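# Assemble two printed parts to match the sample

## Task

Join the two 3D-printed parts so they match the assembled example on the stand (a museum display piece). The result must hold that way by itself once the robot lets go.

## Robot and tools

Robot and scene. A humanoid upper body stands past the table's -x edge (x = 0.18 m), facing +x. It has two seven-joint arms with five-finger hands: left_arm on the +y side carries a left hand, right_arm on the -y side a right hand. Scene frame: origin on the table top, z = 0 is the table surface, +z up, +x away from the robot. Base poses: left_arm (+0.052, +0.102, +0.390) m, right_arm (+0.061, -0.098, +0.390) m. A hand point can be at most 0.62 m from its shoulder. Printed positions can be off by a few centimetres, more at long reach.

Hand point. Each arm is steered by a point fixed to the hand, about 0.05 m in front of the palm. Its +z runs along the straight fingers, +y comes out of the palm, and +x crosses the palm away from the thumb on the right hand but toward the thumb on the left hand. Straight fingertips lie 0.06-0.07 m beyond the point and 0.06 m behind it (-y). A wrist bracket on the little-finger side can collide with things.

Row layout (28 numbers, each in [-1, 1]). Always give all 28, even when one arm is idle: left dx, dy, dz, rx, ry, rz, then left thumb_turn, thumb_bend, index, middle, ring, little, force_limit, speed; then the same 14 for the right arm. The six pose numbers are offsets, not poses. They count from that arm's Hand target as it stood when the action or move began, along scene axes. 1.0 equals 0.6 m for dx/dy/dz or 180 degrees for the rx/ry/rz rotation vector, which turns the hand about the Hand target's position. Sending the same offset twice moves the arm twice as far. All zeros asks the arm to go to its current Hand target again, which also closes a gap left by a settling arm. The controller limits each step's commanded orientation to 32 degrees from the measured one, and a big turn can swing the elbow.

Hand numbers are absolute targets, not offsets. Motors: thumb_turn (-1 beside the palm, +1 opposite the fingers), thumb_bend, index, middle, ring, little (-1 straight, +1 curled). force_limit is the load at which a closing motor stops: -1 about 0 N, +1 10 N (15 N for the two thumb motors). speed: -1 nearly still, rising linearly to full at +0.48 and above. For a gentle grip close at speed -0.94 or lower. No value means 'unchanged': to keep a hand as it is, repeat the eight hand numbers of the last row actually run for it; if none has run yet, send its hand_measured six values plus hand_force_limit and hand_speed. With the thumb turned in, the hand can enclose objects about 0.035-0.065 m thick, or a handle down to 0.025 m. To squeeze harder, raise force_limit and send a target more closed than hand_measured; to loosen, send one more open.

Tools.
execute_actions: actions is a list of actions; each action is up to 15 rows, one per 1/30 s step, and a short action repeats its last row to fill 15 steps. Every row in an action counts from the same start pose. cameras lists camera names (["all"], [] or null); images come by default only when actions is empty.
move: target is one 28-number row or up to 15 rows. Every row's offsets count from the Hand targets at the move's start, not from the previous row. speed in m/s, 0.002 to 1.8, default 0.25 (turns up to twice that in rad/s), one value or one per target. blend in metres rounds corners of a list; 0 stops at each target. blocking=false returns after about 0.5 s while the move continues. A path lasts 0.5 s at least and is cut off at 10 s. Paths do not avoid obstacles or the other arm; faster moves stray more and hit harder. Hand changes in the first row are sent at once; those in later rows once everything is at rest at that target.
wait: seconds 0 to 10; arms hold their last command, a running move continues.
stop: brakes a running move.
zoom_image: camera (cam_high, cam_bench, cam_left_wrist, cam_right_wrist) and region [x0, y0, x1, y1] in that camera's latest image pixels, at most 504 by 504. cam_high and cam_bench are 896x504; the wrist cameras are 616x616 fisheye.
show_instructions: shows the reference pictures of the finished assembly.
finished_scene: ends the scene for good (scene 1).

Results. Per arm: end_effector_position (m) and end_effector_quat_wxyz in the scene frame, Hand target (the commanded pose next offsets start from), joint positions, velocities and torques (torques include arm weight and have fixed offsets), motor temperatures. Per hand: hand_measured, hand_stopped_by (moving, target, force, stalled, fault), hand_load_n (fingertip load, positive when pushed open; dropping near 0 signals a lost grip), hand_force_limit, hand_speed. move adds a 'move:' line: done (within 3 mm and 2 degrees), off_target, moving, held or fault, and limits such as paced (clipped) or held (steps withheld). Neither done nor off_target says whether contact occurred.

Avoid. Do not let parts fall, drop them from height, release them while moving, or leave anything off the table. Do not strike the table or fixed items hard, and do not let the arms or hands touch or press each other. Keep finger loads moderate and avoid fast swings with a load. A blocked arm keeps pushing until commanded back past its hand point. Holding loads, stretched arms or unreachable targets heat motors: a MOTOR HOT line appears at 90 °C and at 120 °C the arm goes limp for 30-60 s or more. Prefer smooth, moderate motions.

Each tool is called after "Call:" as name(argument=value, ...), one argument or row to a line, values as JSON.

Reference images:

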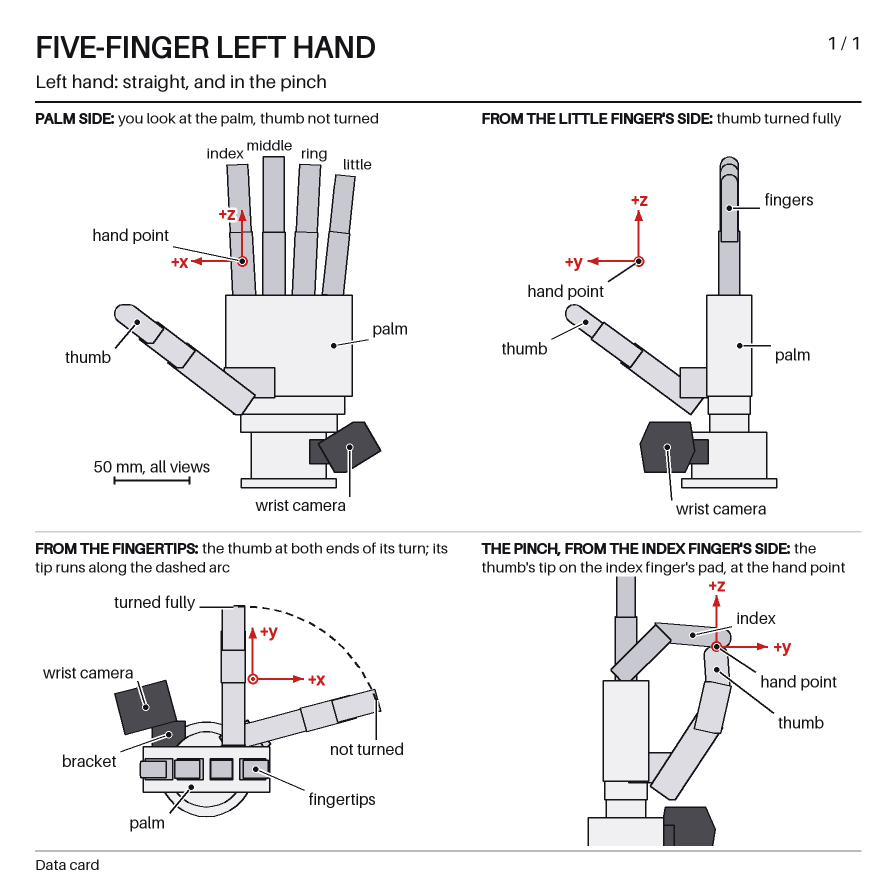

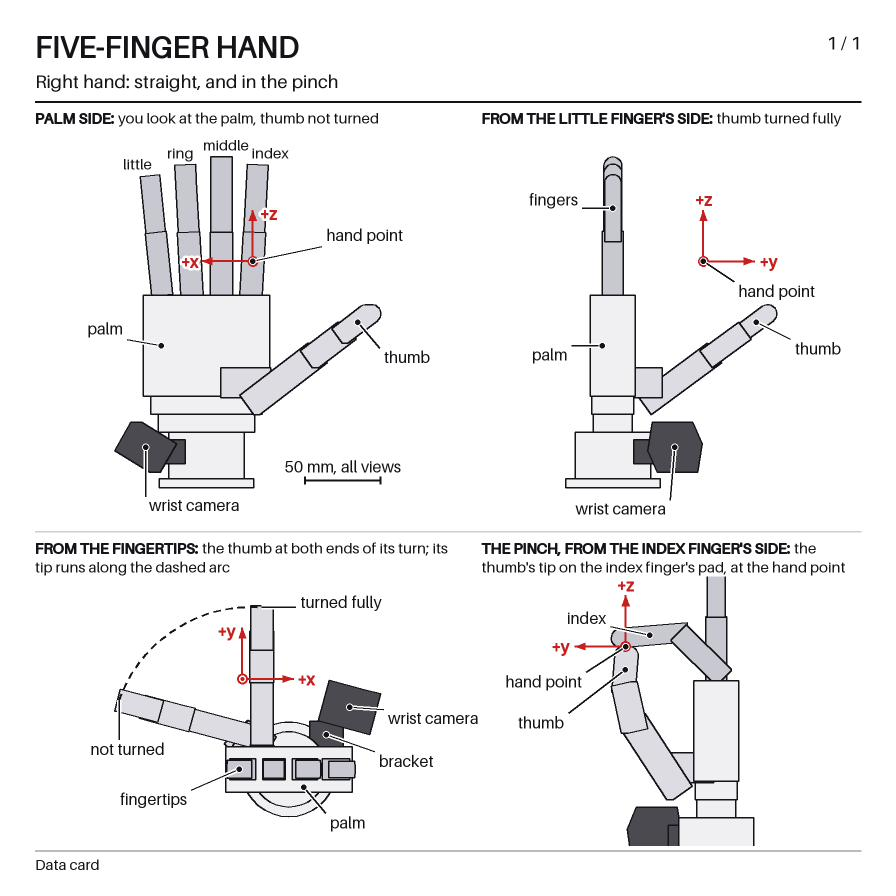

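## Session

Call:
execute_actions(
  actions=[],
)

Scene clock: 0.00 s.
left_arm: end_effector_position=(+0.1694, +0.1262, +0.4878) hand_measured=(-1.000, -1.000, -1.000, -1.000, -1.000, -1.000) hand_load_n=(+0.0, +0.0, +0.0, +0.0, +0.0, +0.0) hand_stopped_by=(target, target, target, target, target, target) hand_force_limit=0.00 hand_speed=-0.80 end_effector_quat_wxyz=(+0.040, +0.094, -0.155, +0.983) | right_arm: end_effector_position=(+0.1805, -0.1111, +0.4871) hand_measured=(-1.000, -1.000, -1.000, -1.000, -1.000, -1.000) hand_load_n=(+0.0, +0.0, +0.0, +0.0, +0.0, +0.0) hand_stopped_by=(target, target, target, target, target, target) hand_force_limit=0.00 hand_speed=-0.80 end_effector_quat_wxyz=(+0.980, -0.156, +0.086, +0.086)
Joint positions: left_arm=[-0.08 0.5 0.23 -0.53 -0.57 -1 -0.31] | right_arm=[-0.08 -0.5 -0.23 -0.53 0.57 -1 0.31]
Joint velocities: within noise
Joint torques (N m): no reading
Motor temperatures (°C): left_arm=[48 47 51 39 41 31 34] | right_arm=[48 42 48 44 51 39 35]
Hand target: left_arm +0.1694, +0.1262, +0.4878; +0.040, +0.094, -0.155, +0.983 | right_arm +0.1805, -0.1111, +0.4871; +0.980, -0.156, +0.086, +0.086

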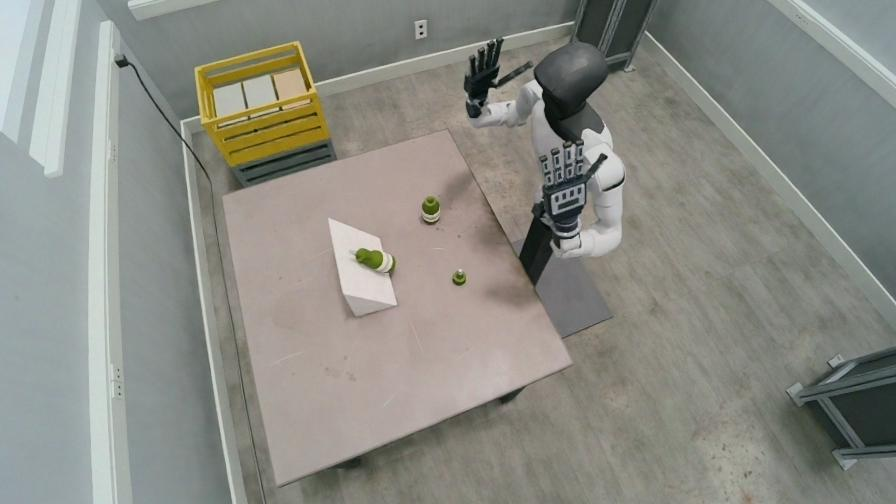

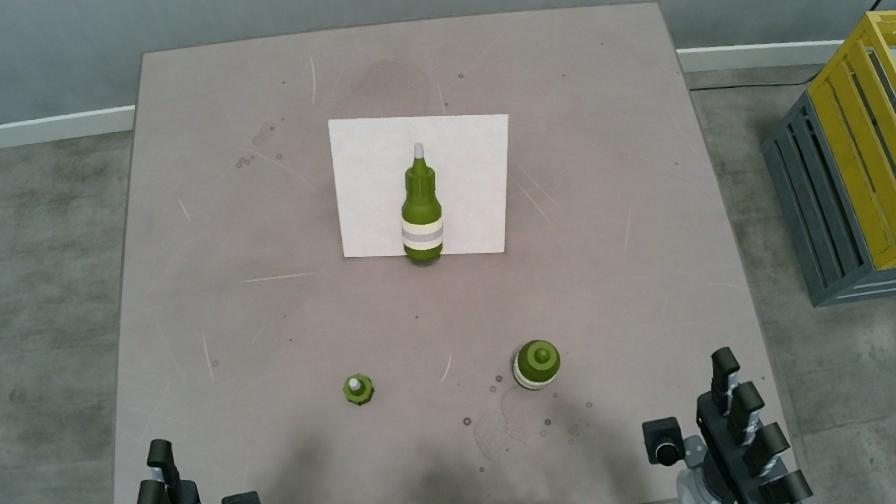

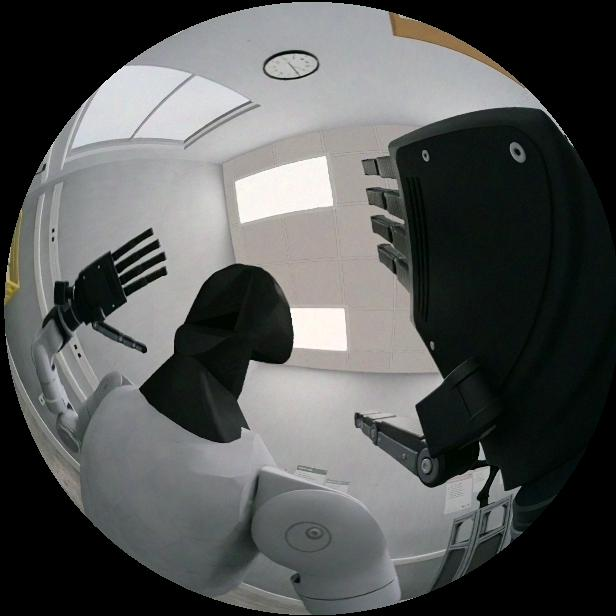

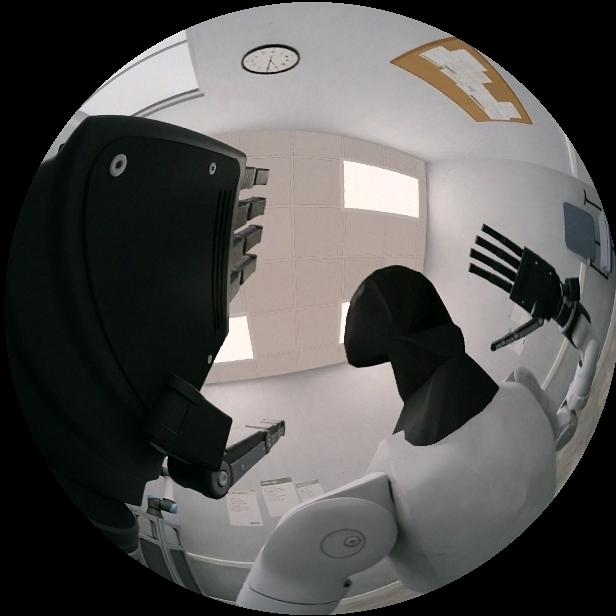

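Call:
zoom_image(
  camera="cam_bench",
  region=[320, 100, 600, 420],
)

Call:
zoom_image(
  camera="cam_high",
  region=[310, 170, 510, 330],
)

Call:
zoom_image(
  camera="cam_bench",
  region=[500, 320, 580, 400],
)

Call:
zoom_image(
  camera="cam_bench",
  region=[325, 355, 395, 425],
)

Scaled by 1.575 from the camera's 896x504 image, which has a finer 1280x720 frame.

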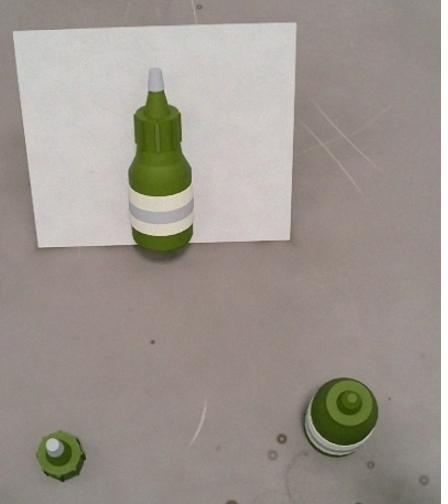

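Scaled by 2.520 from the camera's 896x504 image, which has a finer 1280x720 frame.

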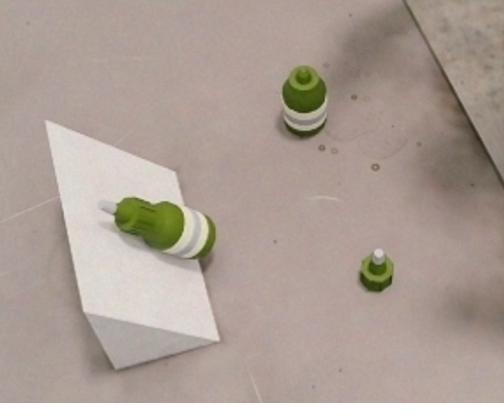

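Scaled by 6.300 from the camera's 896x504 image, which has a finer 1280x720 frame.

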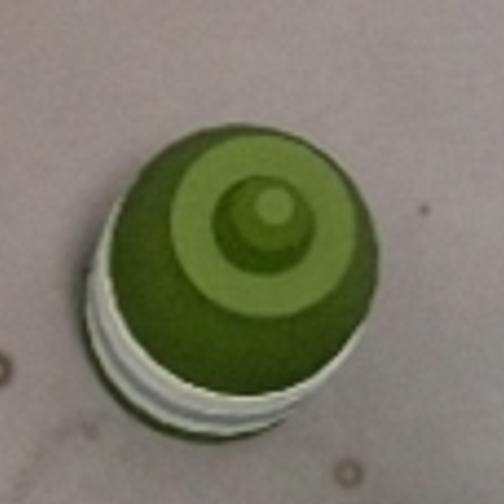

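Scaled by 7.200 from the camera's 896x504 image, which has a finer 1280x720 frame.

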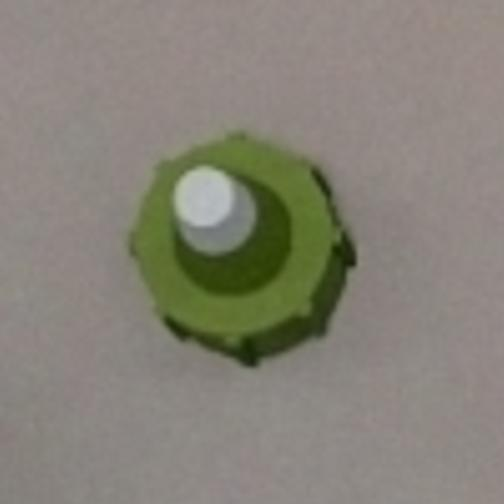

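Call:
move(
  target=[0.218,-0.110,-0.396,0.520,0.438,0.253,1,-1,-0.2,-0.2,-0.2,-0.2,-0.4,0, 0,0,0,0,0,0,-1,-1,-1,-1,-1,-1,0,-0.8],
  speed=0.5,
  cameras=["all"],
)

Scene clock: 140.37 s.
left_arm: end_effector_position=(+0.3027, +0.0603, +0.2510) hand_measured=(+1.000, -1.000, -0.200, -0.200, -0.200, -0.200) hand_load_n=(+0.0, +0.0, +0.0, +0.0, +0.0, +0.0) hand_stopped_by=(target, target, target, target, target, target) hand_force_limit=-0.40 hand_speed=0.00 end_effector_quat_wxyz=(-0.268, +0.654, -0.652, +0.275) | right_arm: end_effector_position=(+0.1805, -0.1111, +0.4871) hand_measured=(-1.000, -1.000, -1.000, -1.000, -1.000, -1.000) hand_load_n=(+0.0, +0.0, +0.0, +0.0, +0.0, +0.0) hand_stopped_by=(target, target, target, target, target, target) hand_force_limit=0.00 hand_speed=-0.80 end_effector_quat_wxyz=(+0.980, -0.156, +0.086, +0.086)
Joint positions: left_arm=[-2.383 1.022 -1.639 -0.703 -1.968 1.263 0.688] | right_arm=[-0.08 -0.5 -0.23 -0.53 0.57 -1 0.31]
Joint torques (N m): left_arm=[-4.03 -0.15 2.44 0.3 -0.72 -0.19 0.54] | right_arm=[-1.38 -3.21 -0.93 -1.34 0.2 -0.23 -0.32]
Hand target: left_arm +0.3002, +0.0602, +0.2502; -0.271, +0.653, -0.653, +0.271 | right_arm +0.1805, -0.1111, +0.4871; +0.980, -0.156, +0.086, +0.086
Off the commanded pose: left_arm 0.003 m, 1 deg | right_arm 0.000 m, 0 deg.
joint sent to its limit (left arm) — joint 5 (wrist roll), lower limit. The joint targets still meet the commanded pose.
move: done; limits=paced

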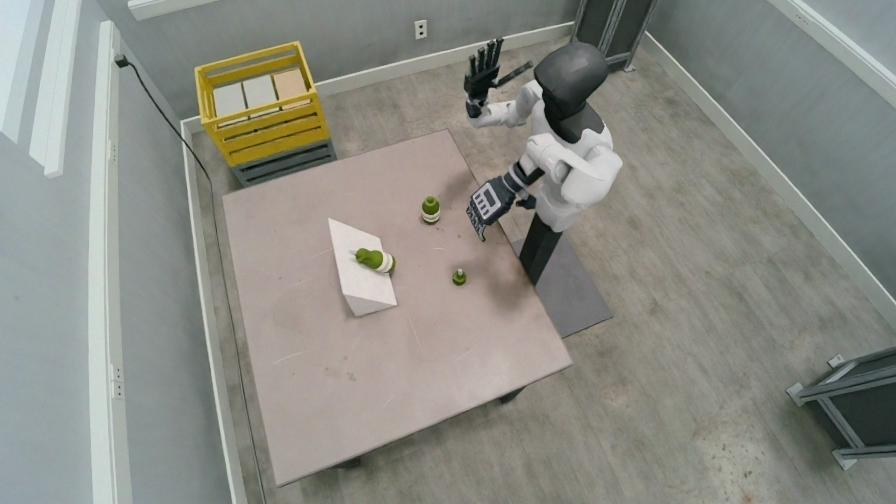

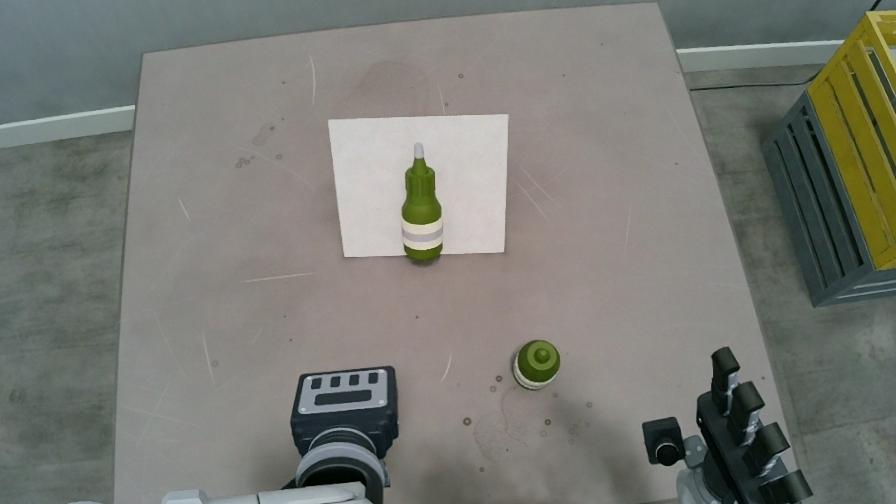

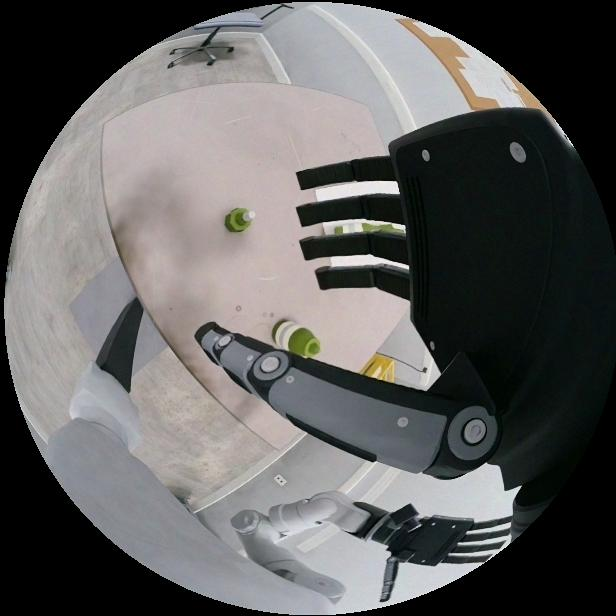

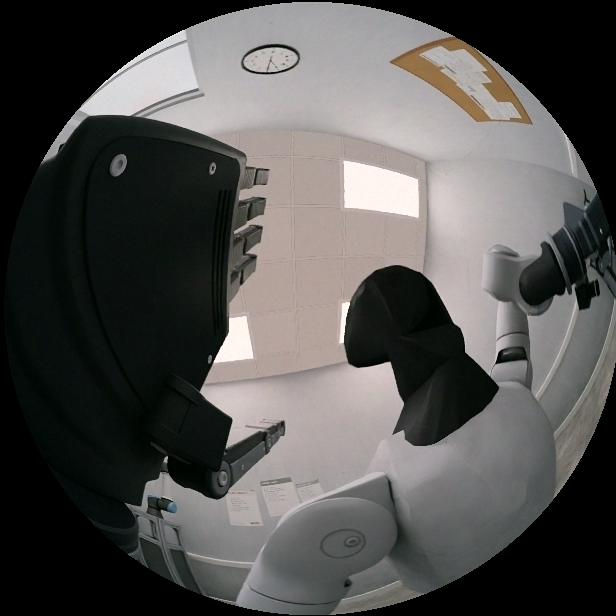

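Call:
move(
  target=[
    [-0.218,0.110,0.396,-0.520,-0.438,-0.253,1,-1,-0.2,-0.2,-0.2,-0.2,-0.4,0, 0,0,0,0,0,0,-1,-1,-1,-1,-1,-1,0,-0.8],
    [-0.083,0.15,0.167,-0.472,-0.195,0.195,1,-1,-0.2,-0.2,-0.2,-0.2,-0.4,0, 0,0,0,0,0,0,-1,-1,-1,-1,-1,-1,0,-0.8],
    [0,0,0,0,0,-0.111,1,-1,-0.2,-0.2,-0.2,-0.2,-0.4,0, 0,0,0,0,0,0,-1,-1,-1,-1,-1,-1,0,-0.8],
  ],
  speed=0.6,
  blend=0.03,
  cameras=["all"],
)

Scene clock: 175.93 s.
left_arm: end_effector_position=(+0.2129, +0.0549, +0.4432) hand_measured=(+1.000, -1.000, -0.200, -0.200, -0.200, -0.200) hand_load_n=(+0.0, +0.0, +0.0, +0.0, +0.0, +0.0) hand_stopped_by=(target, target, target, target, target, target) hand_force_limit=-0.40 hand_speed=0.00 end_effector_quat_wxyz=(+0.353, -0.426, +0.610, -0.567) | right_arm: end_effector_position=(+0.1805, -0.1111, +0.4871) hand_measured=(-1.000, -1.000, -1.000, -1.000, -1.000, -1.000) hand_load_n=(+0.0, +0.0, +0.0, +0.0, +0.0, +0.0) hand_stopped_by=(target, target, target, target, target, target) hand_force_limit=0.00 hand_speed=-0.80 end_effector_quat_wxyz=(+0.980, -0.156, +0.086, +0.086)
Joint positions: left_arm=[-2.753 1.628 -0.325 -1.021 -1.881 1.619 -0.262] | right_arm=[-0.08 -0.5 -0.23 -0.53 0.57 -1 0.31]
Joint torques (N m): left_arm=[-0.9 -1.59 0.43 1.55 -0.44 -0.27 0.94] | right_arm=[-1.35 -3.2 -0.88 -1.33 0.26 -0.23 -0.31]
Motor temperatures (°C): left_arm=[67 47 52 40 41 31 35] | right_arm=[49 45 49 46 50 39 36]
Hand target: left_arm +0.2122, +0.0548, +0.4421; +0.353, -0.426, +0.611, -0.566 (not the last commanded pose) | right_arm +0.1805, -0.1111, +0.4871; +0.980, -0.156, +0.086, +0.086
Off the commanded pose: left_arm 0.212 m, 39 deg | right_arm 0.000 m, 0 deg.
move: held (left_arm; a check stopped the path); path passed 0 of 3 targets; limits=paced,held
pose unreachable (left arm): on one or more control steps of this call, first in action 0 (counted from 0), this arm could not follow its commanded pose, so it was not sent that pose on those steps. It may still have moved: this result reports where it is.
cause: moving toward the commanded pose would bring a part of the arm (just beyond joint 7 (wrist yaw)) too close to the robot's own body.

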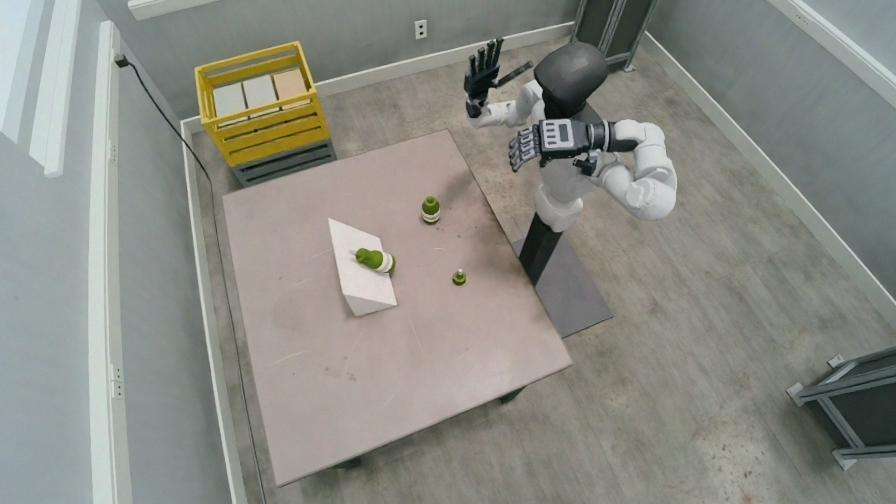

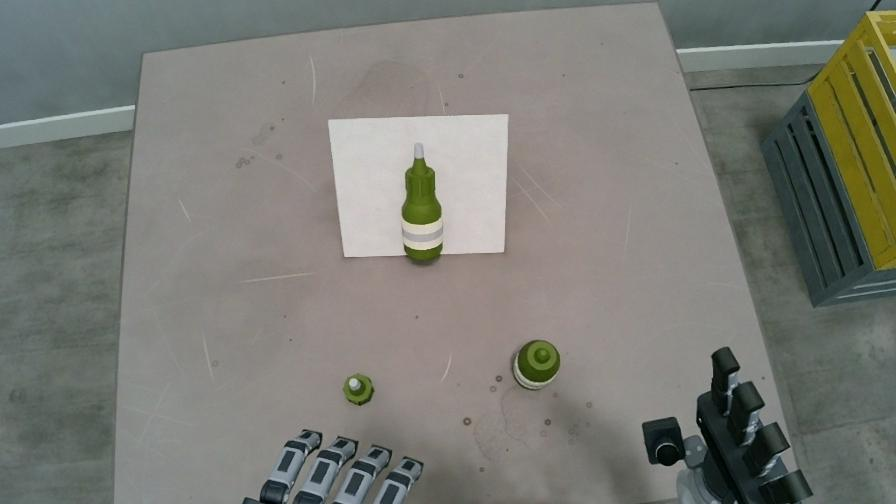

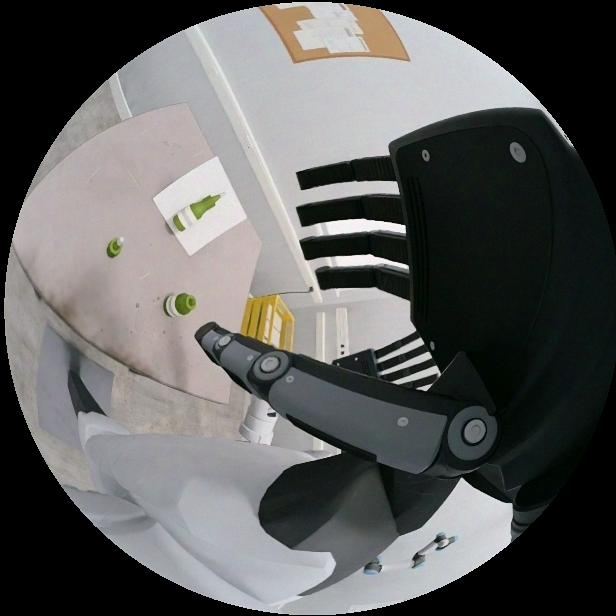

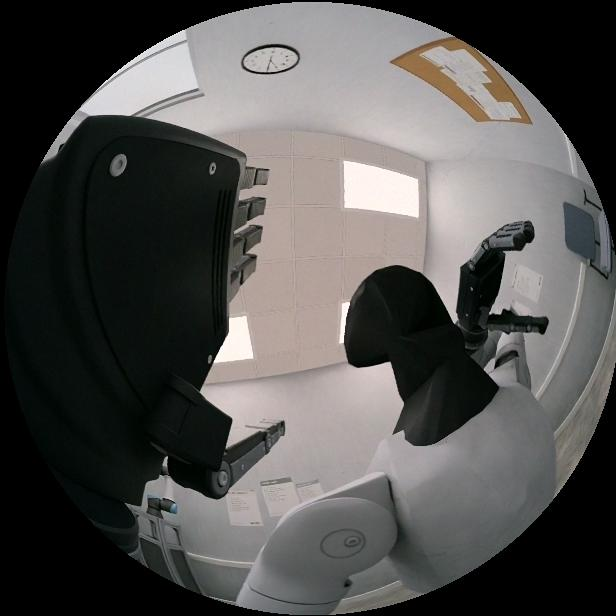

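Call:
move(
  target=[
    [0.05,0.06,0,0,0,0,1,-1,-0.2,-0.2,-0.2,-0.2,-0.4,0, 0.116,-0.048,-0.228,0.0344,0.4395,-0.119,1,-1,-0.2,-0.2,-0.2,-0.2,-0.4,0],
    [0.08,0.133,0,0,0,0,1,-1,-0.2,-0.2,-0.2,-0.2,-0.4,0, 0.166,0.085,-0.395,-0.5955,0.3088,-0.2041,1,-1,-0.2,-0.2,-0.2,-0.2,-0.4,0],
  ],
  speed=0.5,
  blend=0.03,
  cameras=["all"],
)

Scene clock: 221.53 s.
left_arm: end_effector_position=(+0.2634, +0.1310, +0.4418) hand_measured=(+1.000, -1.000, -0.200, -0.200, -0.200, -0.200) hand_load_n=(+0.0, +0.0, +0.0, +0.0, +0.0, +0.0) hand_stopped_by=(target, target, target, target, target, target) hand_force_limit=-0.40 hand_speed=0.00 end_effector_quat_wxyz=(+0.403, -0.500, +0.695, -0.322) | right_arm: end_effector_position=(+0.2773, -0.0629, +0.2515) hand_measured=(+1.000, -1.000, -0.200, -0.200, -0.200, -0.200) hand_load_n=(+0.0, +0.0, +0.0, +0.0, +0.0, +0.0) hand_stopped_by=(target, target, target, target, target, target) hand_force_limit=-0.40 hand_speed=0.00 end_effector_quat_wxyz=(-0.466, +0.714, -0.492, +0.176)
Joint positions: left_arm=[-2.77 1.628 -1.236 -0.791 -0.133 0.976 -1.595] | right_arm=[2.697 -1.565 -2.646 -1.043 0.536 0.284 -0.208]
Joint velocities: left_arm=[0 0.005 -0.005 0.025 -0.012 -0.032 0.009] | right_arm=[within noise]
Joint torques (N m): left_arm=[-1.82 -1.36 1.85 2.38 -0.66 -0.15 0.62] | right_arm=[-1.41 3.87 -2.27 0.26 -0.04 -0.42 -1.05]
Motor temperatures (°C): left_arm=[53 48 51 42 41 31 38] | right_arm=[48 45 50 45 50 40 37]
Hand target: left_arm +0.2602, +0.1346, +0.4421; +0.353, -0.426, +0.611, -0.566 | right_arm +0.2801, -0.0601, +0.2501; -0.314, +0.757, -0.530, +0.220
Off the commanded pose: left_arm 0.005 m, 31 deg | right_arm 0.004 m, 19 deg.
joint sent to its limit (left arm) — joint 1 (shoulder pitch), lower limit; joint 2 (shoulder roll), upper limit; joint 7 (wrist yaw), lower limit.
joint sent to its limit (right arm) — joint 2 (shoulder roll), lower limit; joint 3 (shoulder yaw), lower limit.
move: moving (left_arm; no rest 5 s after the path's end), off_target (right_arm)

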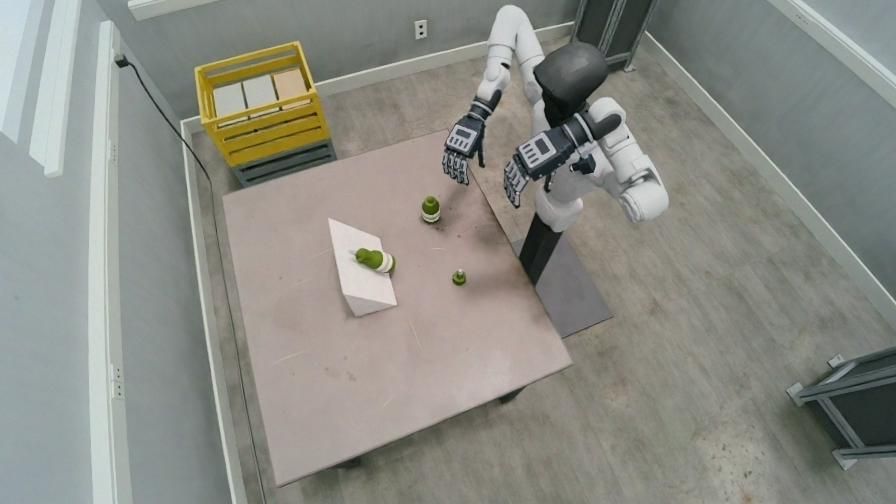

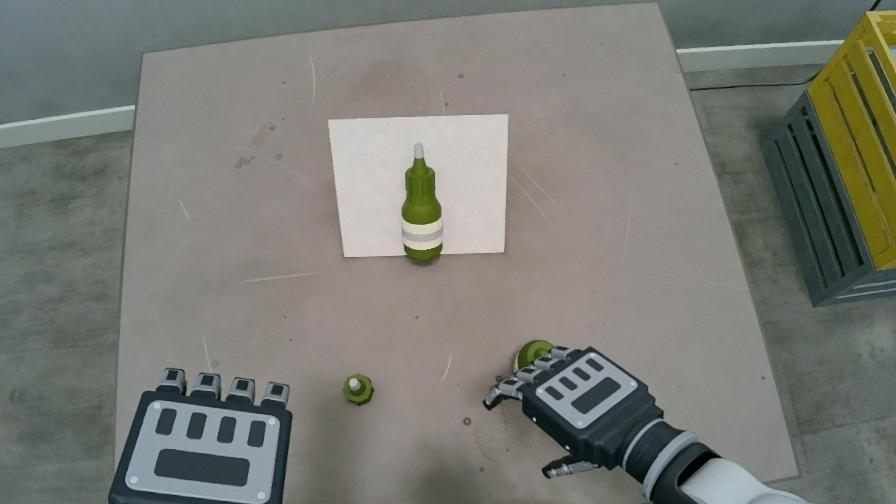

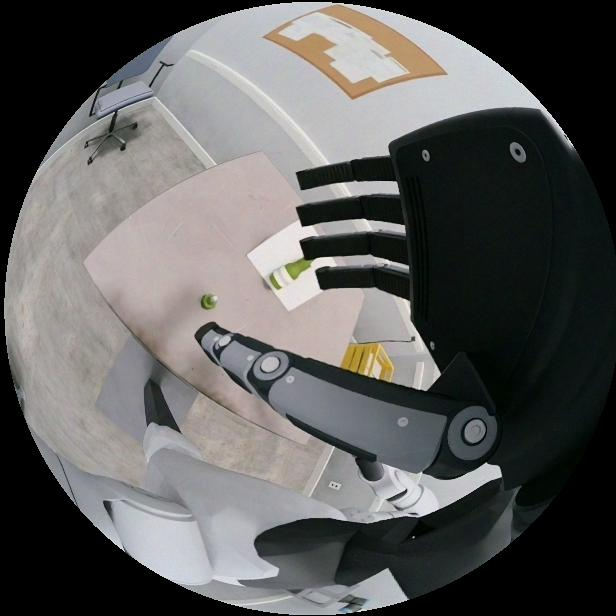

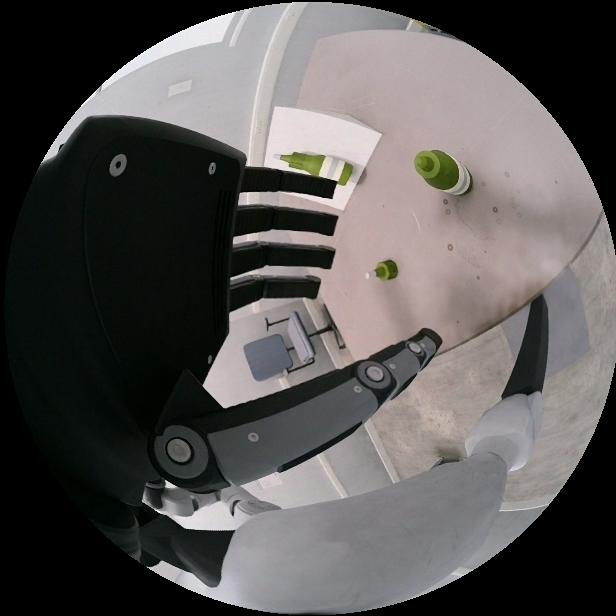

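Call:
move(
  target=[0.167,0.167,-0.167,0.058,0.2085,0.1165,1,-1,-0.2,-0.2,-0.2,-0.2,-0.4,0, 0.233,-0.067,-0.05,0,0,0,1,-1,-0.2,-0.2,-0.2,-0.2,-0.4,0],
  speed=0.3,
  cameras=["cam_high","cam_bench"],
)

Scene clock: 256.00 s.
left_arm: end_effector_position=(+0.3603, +0.2341, +0.3421) hand_measured=(+1.000, -1.000, -0.200, -0.200, -0.200, -0.200) hand_load_n=(+0.0, +0.0, +0.0, +0.0, +0.0, +0.0) hand_stopped_by=(target, target, target, target, target, target) hand_force_limit=-0.40 hand_speed=0.00 end_effector_quat_wxyz=(-0.268, +0.654, -0.654, +0.271) | right_arm: end_effector_position=(+0.3604, -0.1342, +0.2735) hand_measured=(+1.000, -1.000, -0.200, -0.200, -0.200, -0.200) hand_load_n=(+0.0, +0.0, +0.0, +0.0, +0.0, -0.5) hand_stopped_by=(target, target, target, target, target, target) hand_force_limit=-0.40 hand_speed=0.00 end_effector_quat_wxyz=(-0.453, +0.677, -0.499, +0.297)
Joint positions: left_arm=[-1.311 1.631 -0.495 -0.161 -0.038 0.427 -1.286] | right_arm=[2.697 -1.564 -2.646 -0.697 0.463 0.197 -0.165]
Joint torques (N m): left_arm=[-2.56 1.87 5.56 -0.49 -0.51 -0.04 0.7] | right_arm=[-1.68 4.94 -2.56 0.65 -0.5 -0.23 -0.73]
Motor temperatures (°C): left_arm=[55 48 52 44 41 31 36] | right_arm=[48 46 51 44 50 40 40]
Hand target: left_arm +0.3604, +0.2348, +0.3419; -0.270, +0.653, -0.653, +0.271 | right_arm +0.4199, -0.1003, +0.2201; -0.314, +0.757, -0.530, +0.220
Off the commanded pose: left_arm 0.001 m, 0 deg | right_arm 0.087 m, 21 deg.
joint sent to its limit (left arm) — joint 2 (shoulder roll), upper limit. The joint targets still meet the commanded pose.
joint sent to its limit (right arm) — joint 1 (shoulder pitch), upper limit; joint 2 (shoulder roll), lower limit. The joint targets are off in position and orientation.
move: off_target (right_arm)
Images, in order (width x height): cam_high 896x504, cam_bench 896x504.

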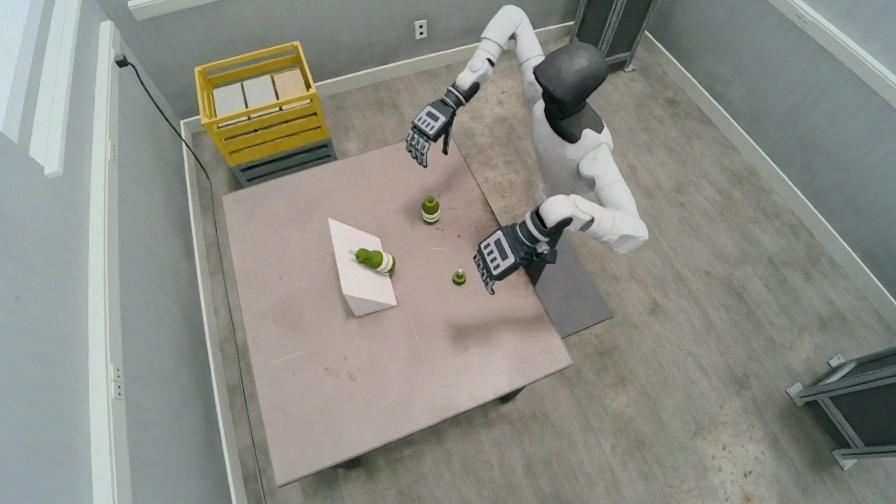

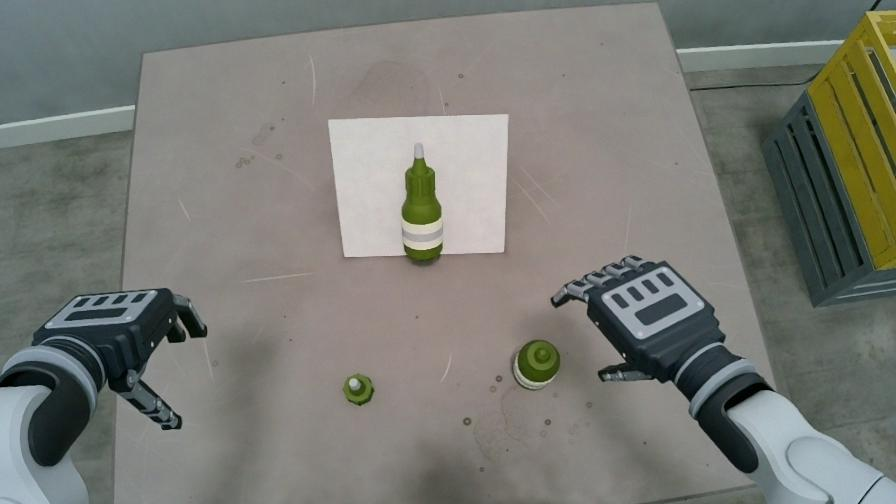

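Call:
move(
  target=[-0.05,-0.258,-0.203,0,0,-0.167,1,-1,-0.2,-0.2,-0.2,-0.2,-0.4,0, -0.333,-0.25,0.133,0.0526,-0.101,-0.008,1,-1,-0.2,-0.2,-0.2,-0.2,-0.4,0],
  speed=0.3,
  cameras=["all"],
)

Scene clock: 272.33 s.
left_arm: end_effector_position=(+0.3288, +0.0811, +0.2197) hand_measured=(+1.000, -1.000, -0.200, -0.200, -0.200, -0.200) hand_load_n=(+0.0, +0.0, +0.0, +0.0, +0.0, +0.0) hand_stopped_by=(target, target, target, target, target, target) hand_force_limit=-0.40 hand_speed=0.00 end_effector_quat_wxyz=(+0.189, -0.462, +0.800, -0.331) | right_arm: end_effector_position=(+0.2206, -0.2502, +0.3011) hand_measured=(+1.000, -1.000, -0.200, -0.200, -0.200, -0.200) hand_load_n=(+0.0, +0.0, +0.0, +0.0, +0.0, +0.0) hand_stopped_by=(target, target, target, target, target, target) hand_force_limit=-0.40 hand_speed=0.00 end_effector_quat_wxyz=(-0.451, +0.677, -0.499, +0.298)
Joint positions: left_arm=[-1.131 1.249 -0.769 -0.673 0.164 0.608 -0.938] | right_arm=[2.197 -1.002 -1.493 -0.29 -0.081 -0.929 -0.599]
Joint torques (N m): left_arm=[-3.99 0.8 4.06 -0.33 -0.42 -0.06 0.52] | right_arm=[0.35 4.05 -1.17 0.87 0.62 -0.21 -1.05]
Motor temperatures (°C): left_arm=[58 52 57 41 41 31 36] | right_arm=[49 48 52 44 50 39 40]
Hand target: left_arm +0.3304, +0.0800, +0.2201; +0.191, -0.462, +0.800, -0.332 | right_arm +0.2201, -0.2503, +0.2999; -0.452, +0.678, -0.499, +0.296
Off the commanded pose: left_arm 0.002 m, 0 deg | right_arm 0.001 m, 0 deg.
move: done

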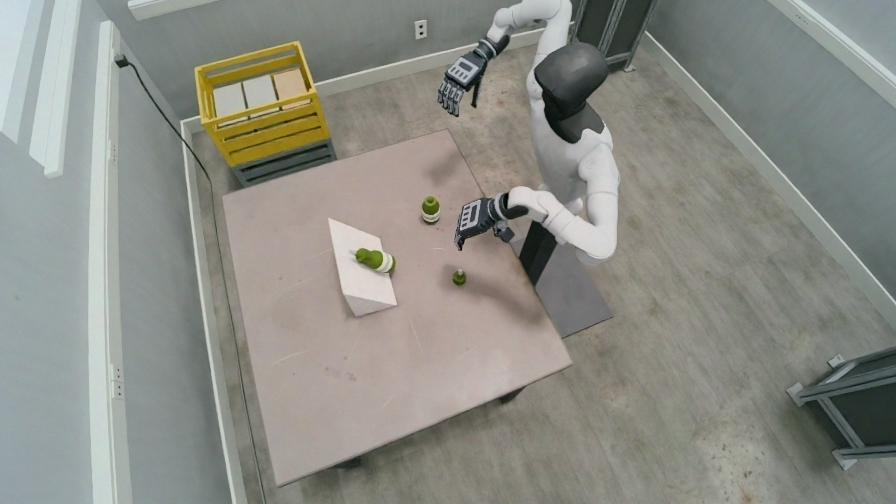

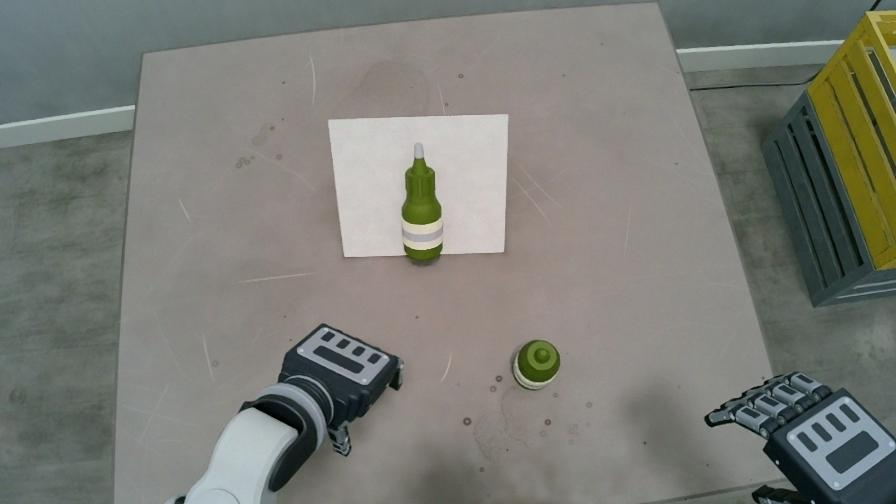

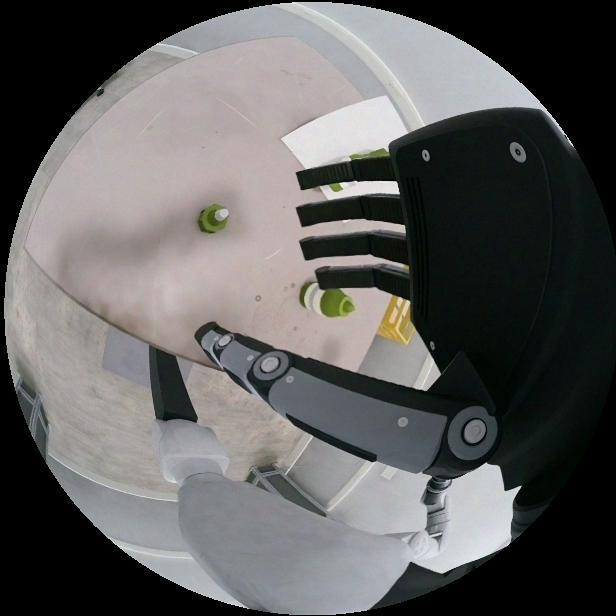

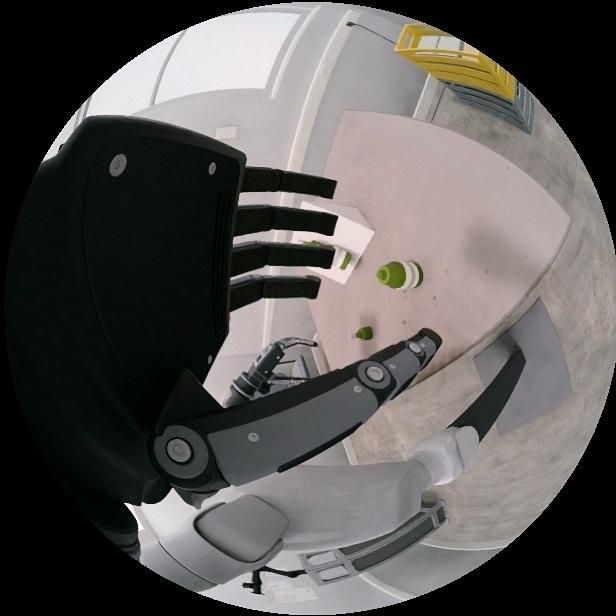

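Call:
move(
  target=[0.13,-0.01,-0.167,0,0,0,1,-1,-0.2,-0.2,-0.2,-0.2,-0.4,0, 0,0,0,0,0,0,1,-1,-0.2,-0.2,-0.2,-0.2,-0.4,0],
  speed=0.25,
  cameras=["all"],
)

Scene clock: 318.47 s.
left_arm: end_effector_position=(+0.4057, +0.0767, +0.1170) hand_measured=(+1.000, -1.000, -0.200, -0.200, -0.200, -0.200) hand_load_n=(+0.0, +0.0, +0.0, +0.0, +0.0, +0.0) hand_stopped_by=(target, target, target, target, target, target) hand_force_limit=-0.40 hand_speed=0.00 end_effector_quat_wxyz=(+0.189, -0.464, +0.801, -0.328) | right_arm: end_effector_position=(+0.2206, -0.2502, +0.3011) hand_measured=(+1.000, -1.000, -0.200, -0.200, -0.200, -0.200) hand_load_n=(+0.0, +0.0, +0.0, +0.0, +0.0, +0.0) hand_stopped_by=(target, target, target, target, target, target) hand_force_limit=-0.40 hand_speed=0.00 end_effector_quat_wxyz=(-0.451, +0.677, -0.499, +0.298)
Joint positions: left_arm=[-1.125 0.854 -0.996 0.119 0.365 0.185 -0.653] | right_arm=[2.197 -1.002 -1.493 -0.29 -0.081 -0.929 -0.599]
Joint torques (N m): left_arm=[-5.39 0.84 4.72 -1.14 -0.78 -0.25 0.63] | right_arm=[0.26 4.11 -1.22 0.89 0.63 -0.2 -1.02]
Motor temperatures (°C): left_arm=[76 49 56 40 41 31 35] | right_arm=[47 47 50 45 50 39 42]
Hand target: left_arm +0.4084, +0.0740, +0.1199; +0.191, -0.462, +0.800, -0.332 | right_arm +0.2201, -0.2503, +0.2999; -0.452, +0.678, -0.499, +0.296
Off the commanded pose: left_arm 0.005 m, 1 deg | right_arm 0.001 m, 0 deg.
move: off_target (left_arm)

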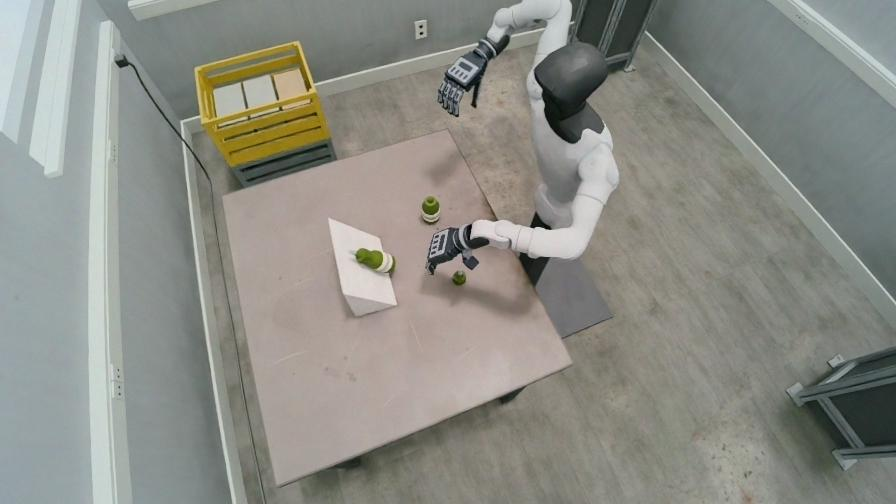

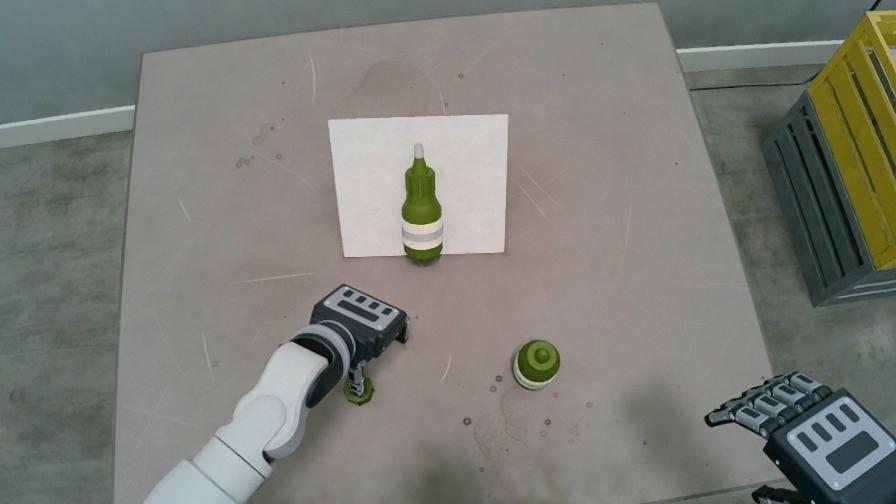

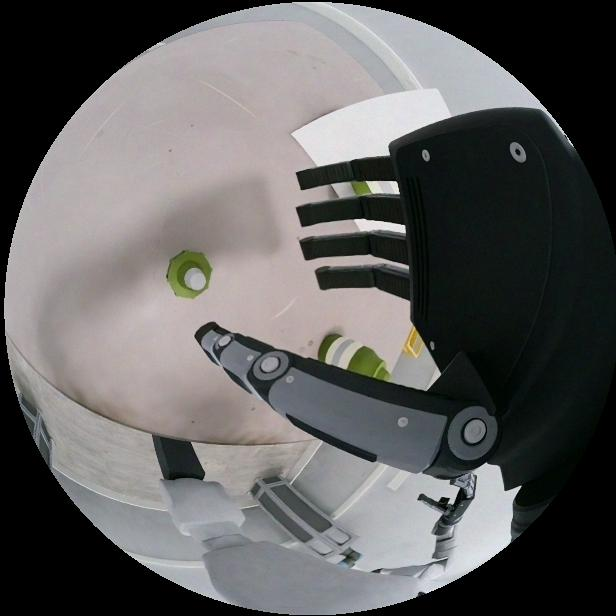

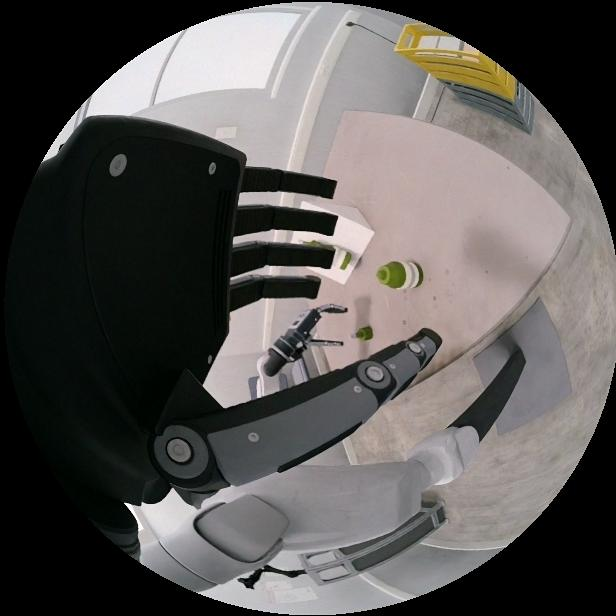

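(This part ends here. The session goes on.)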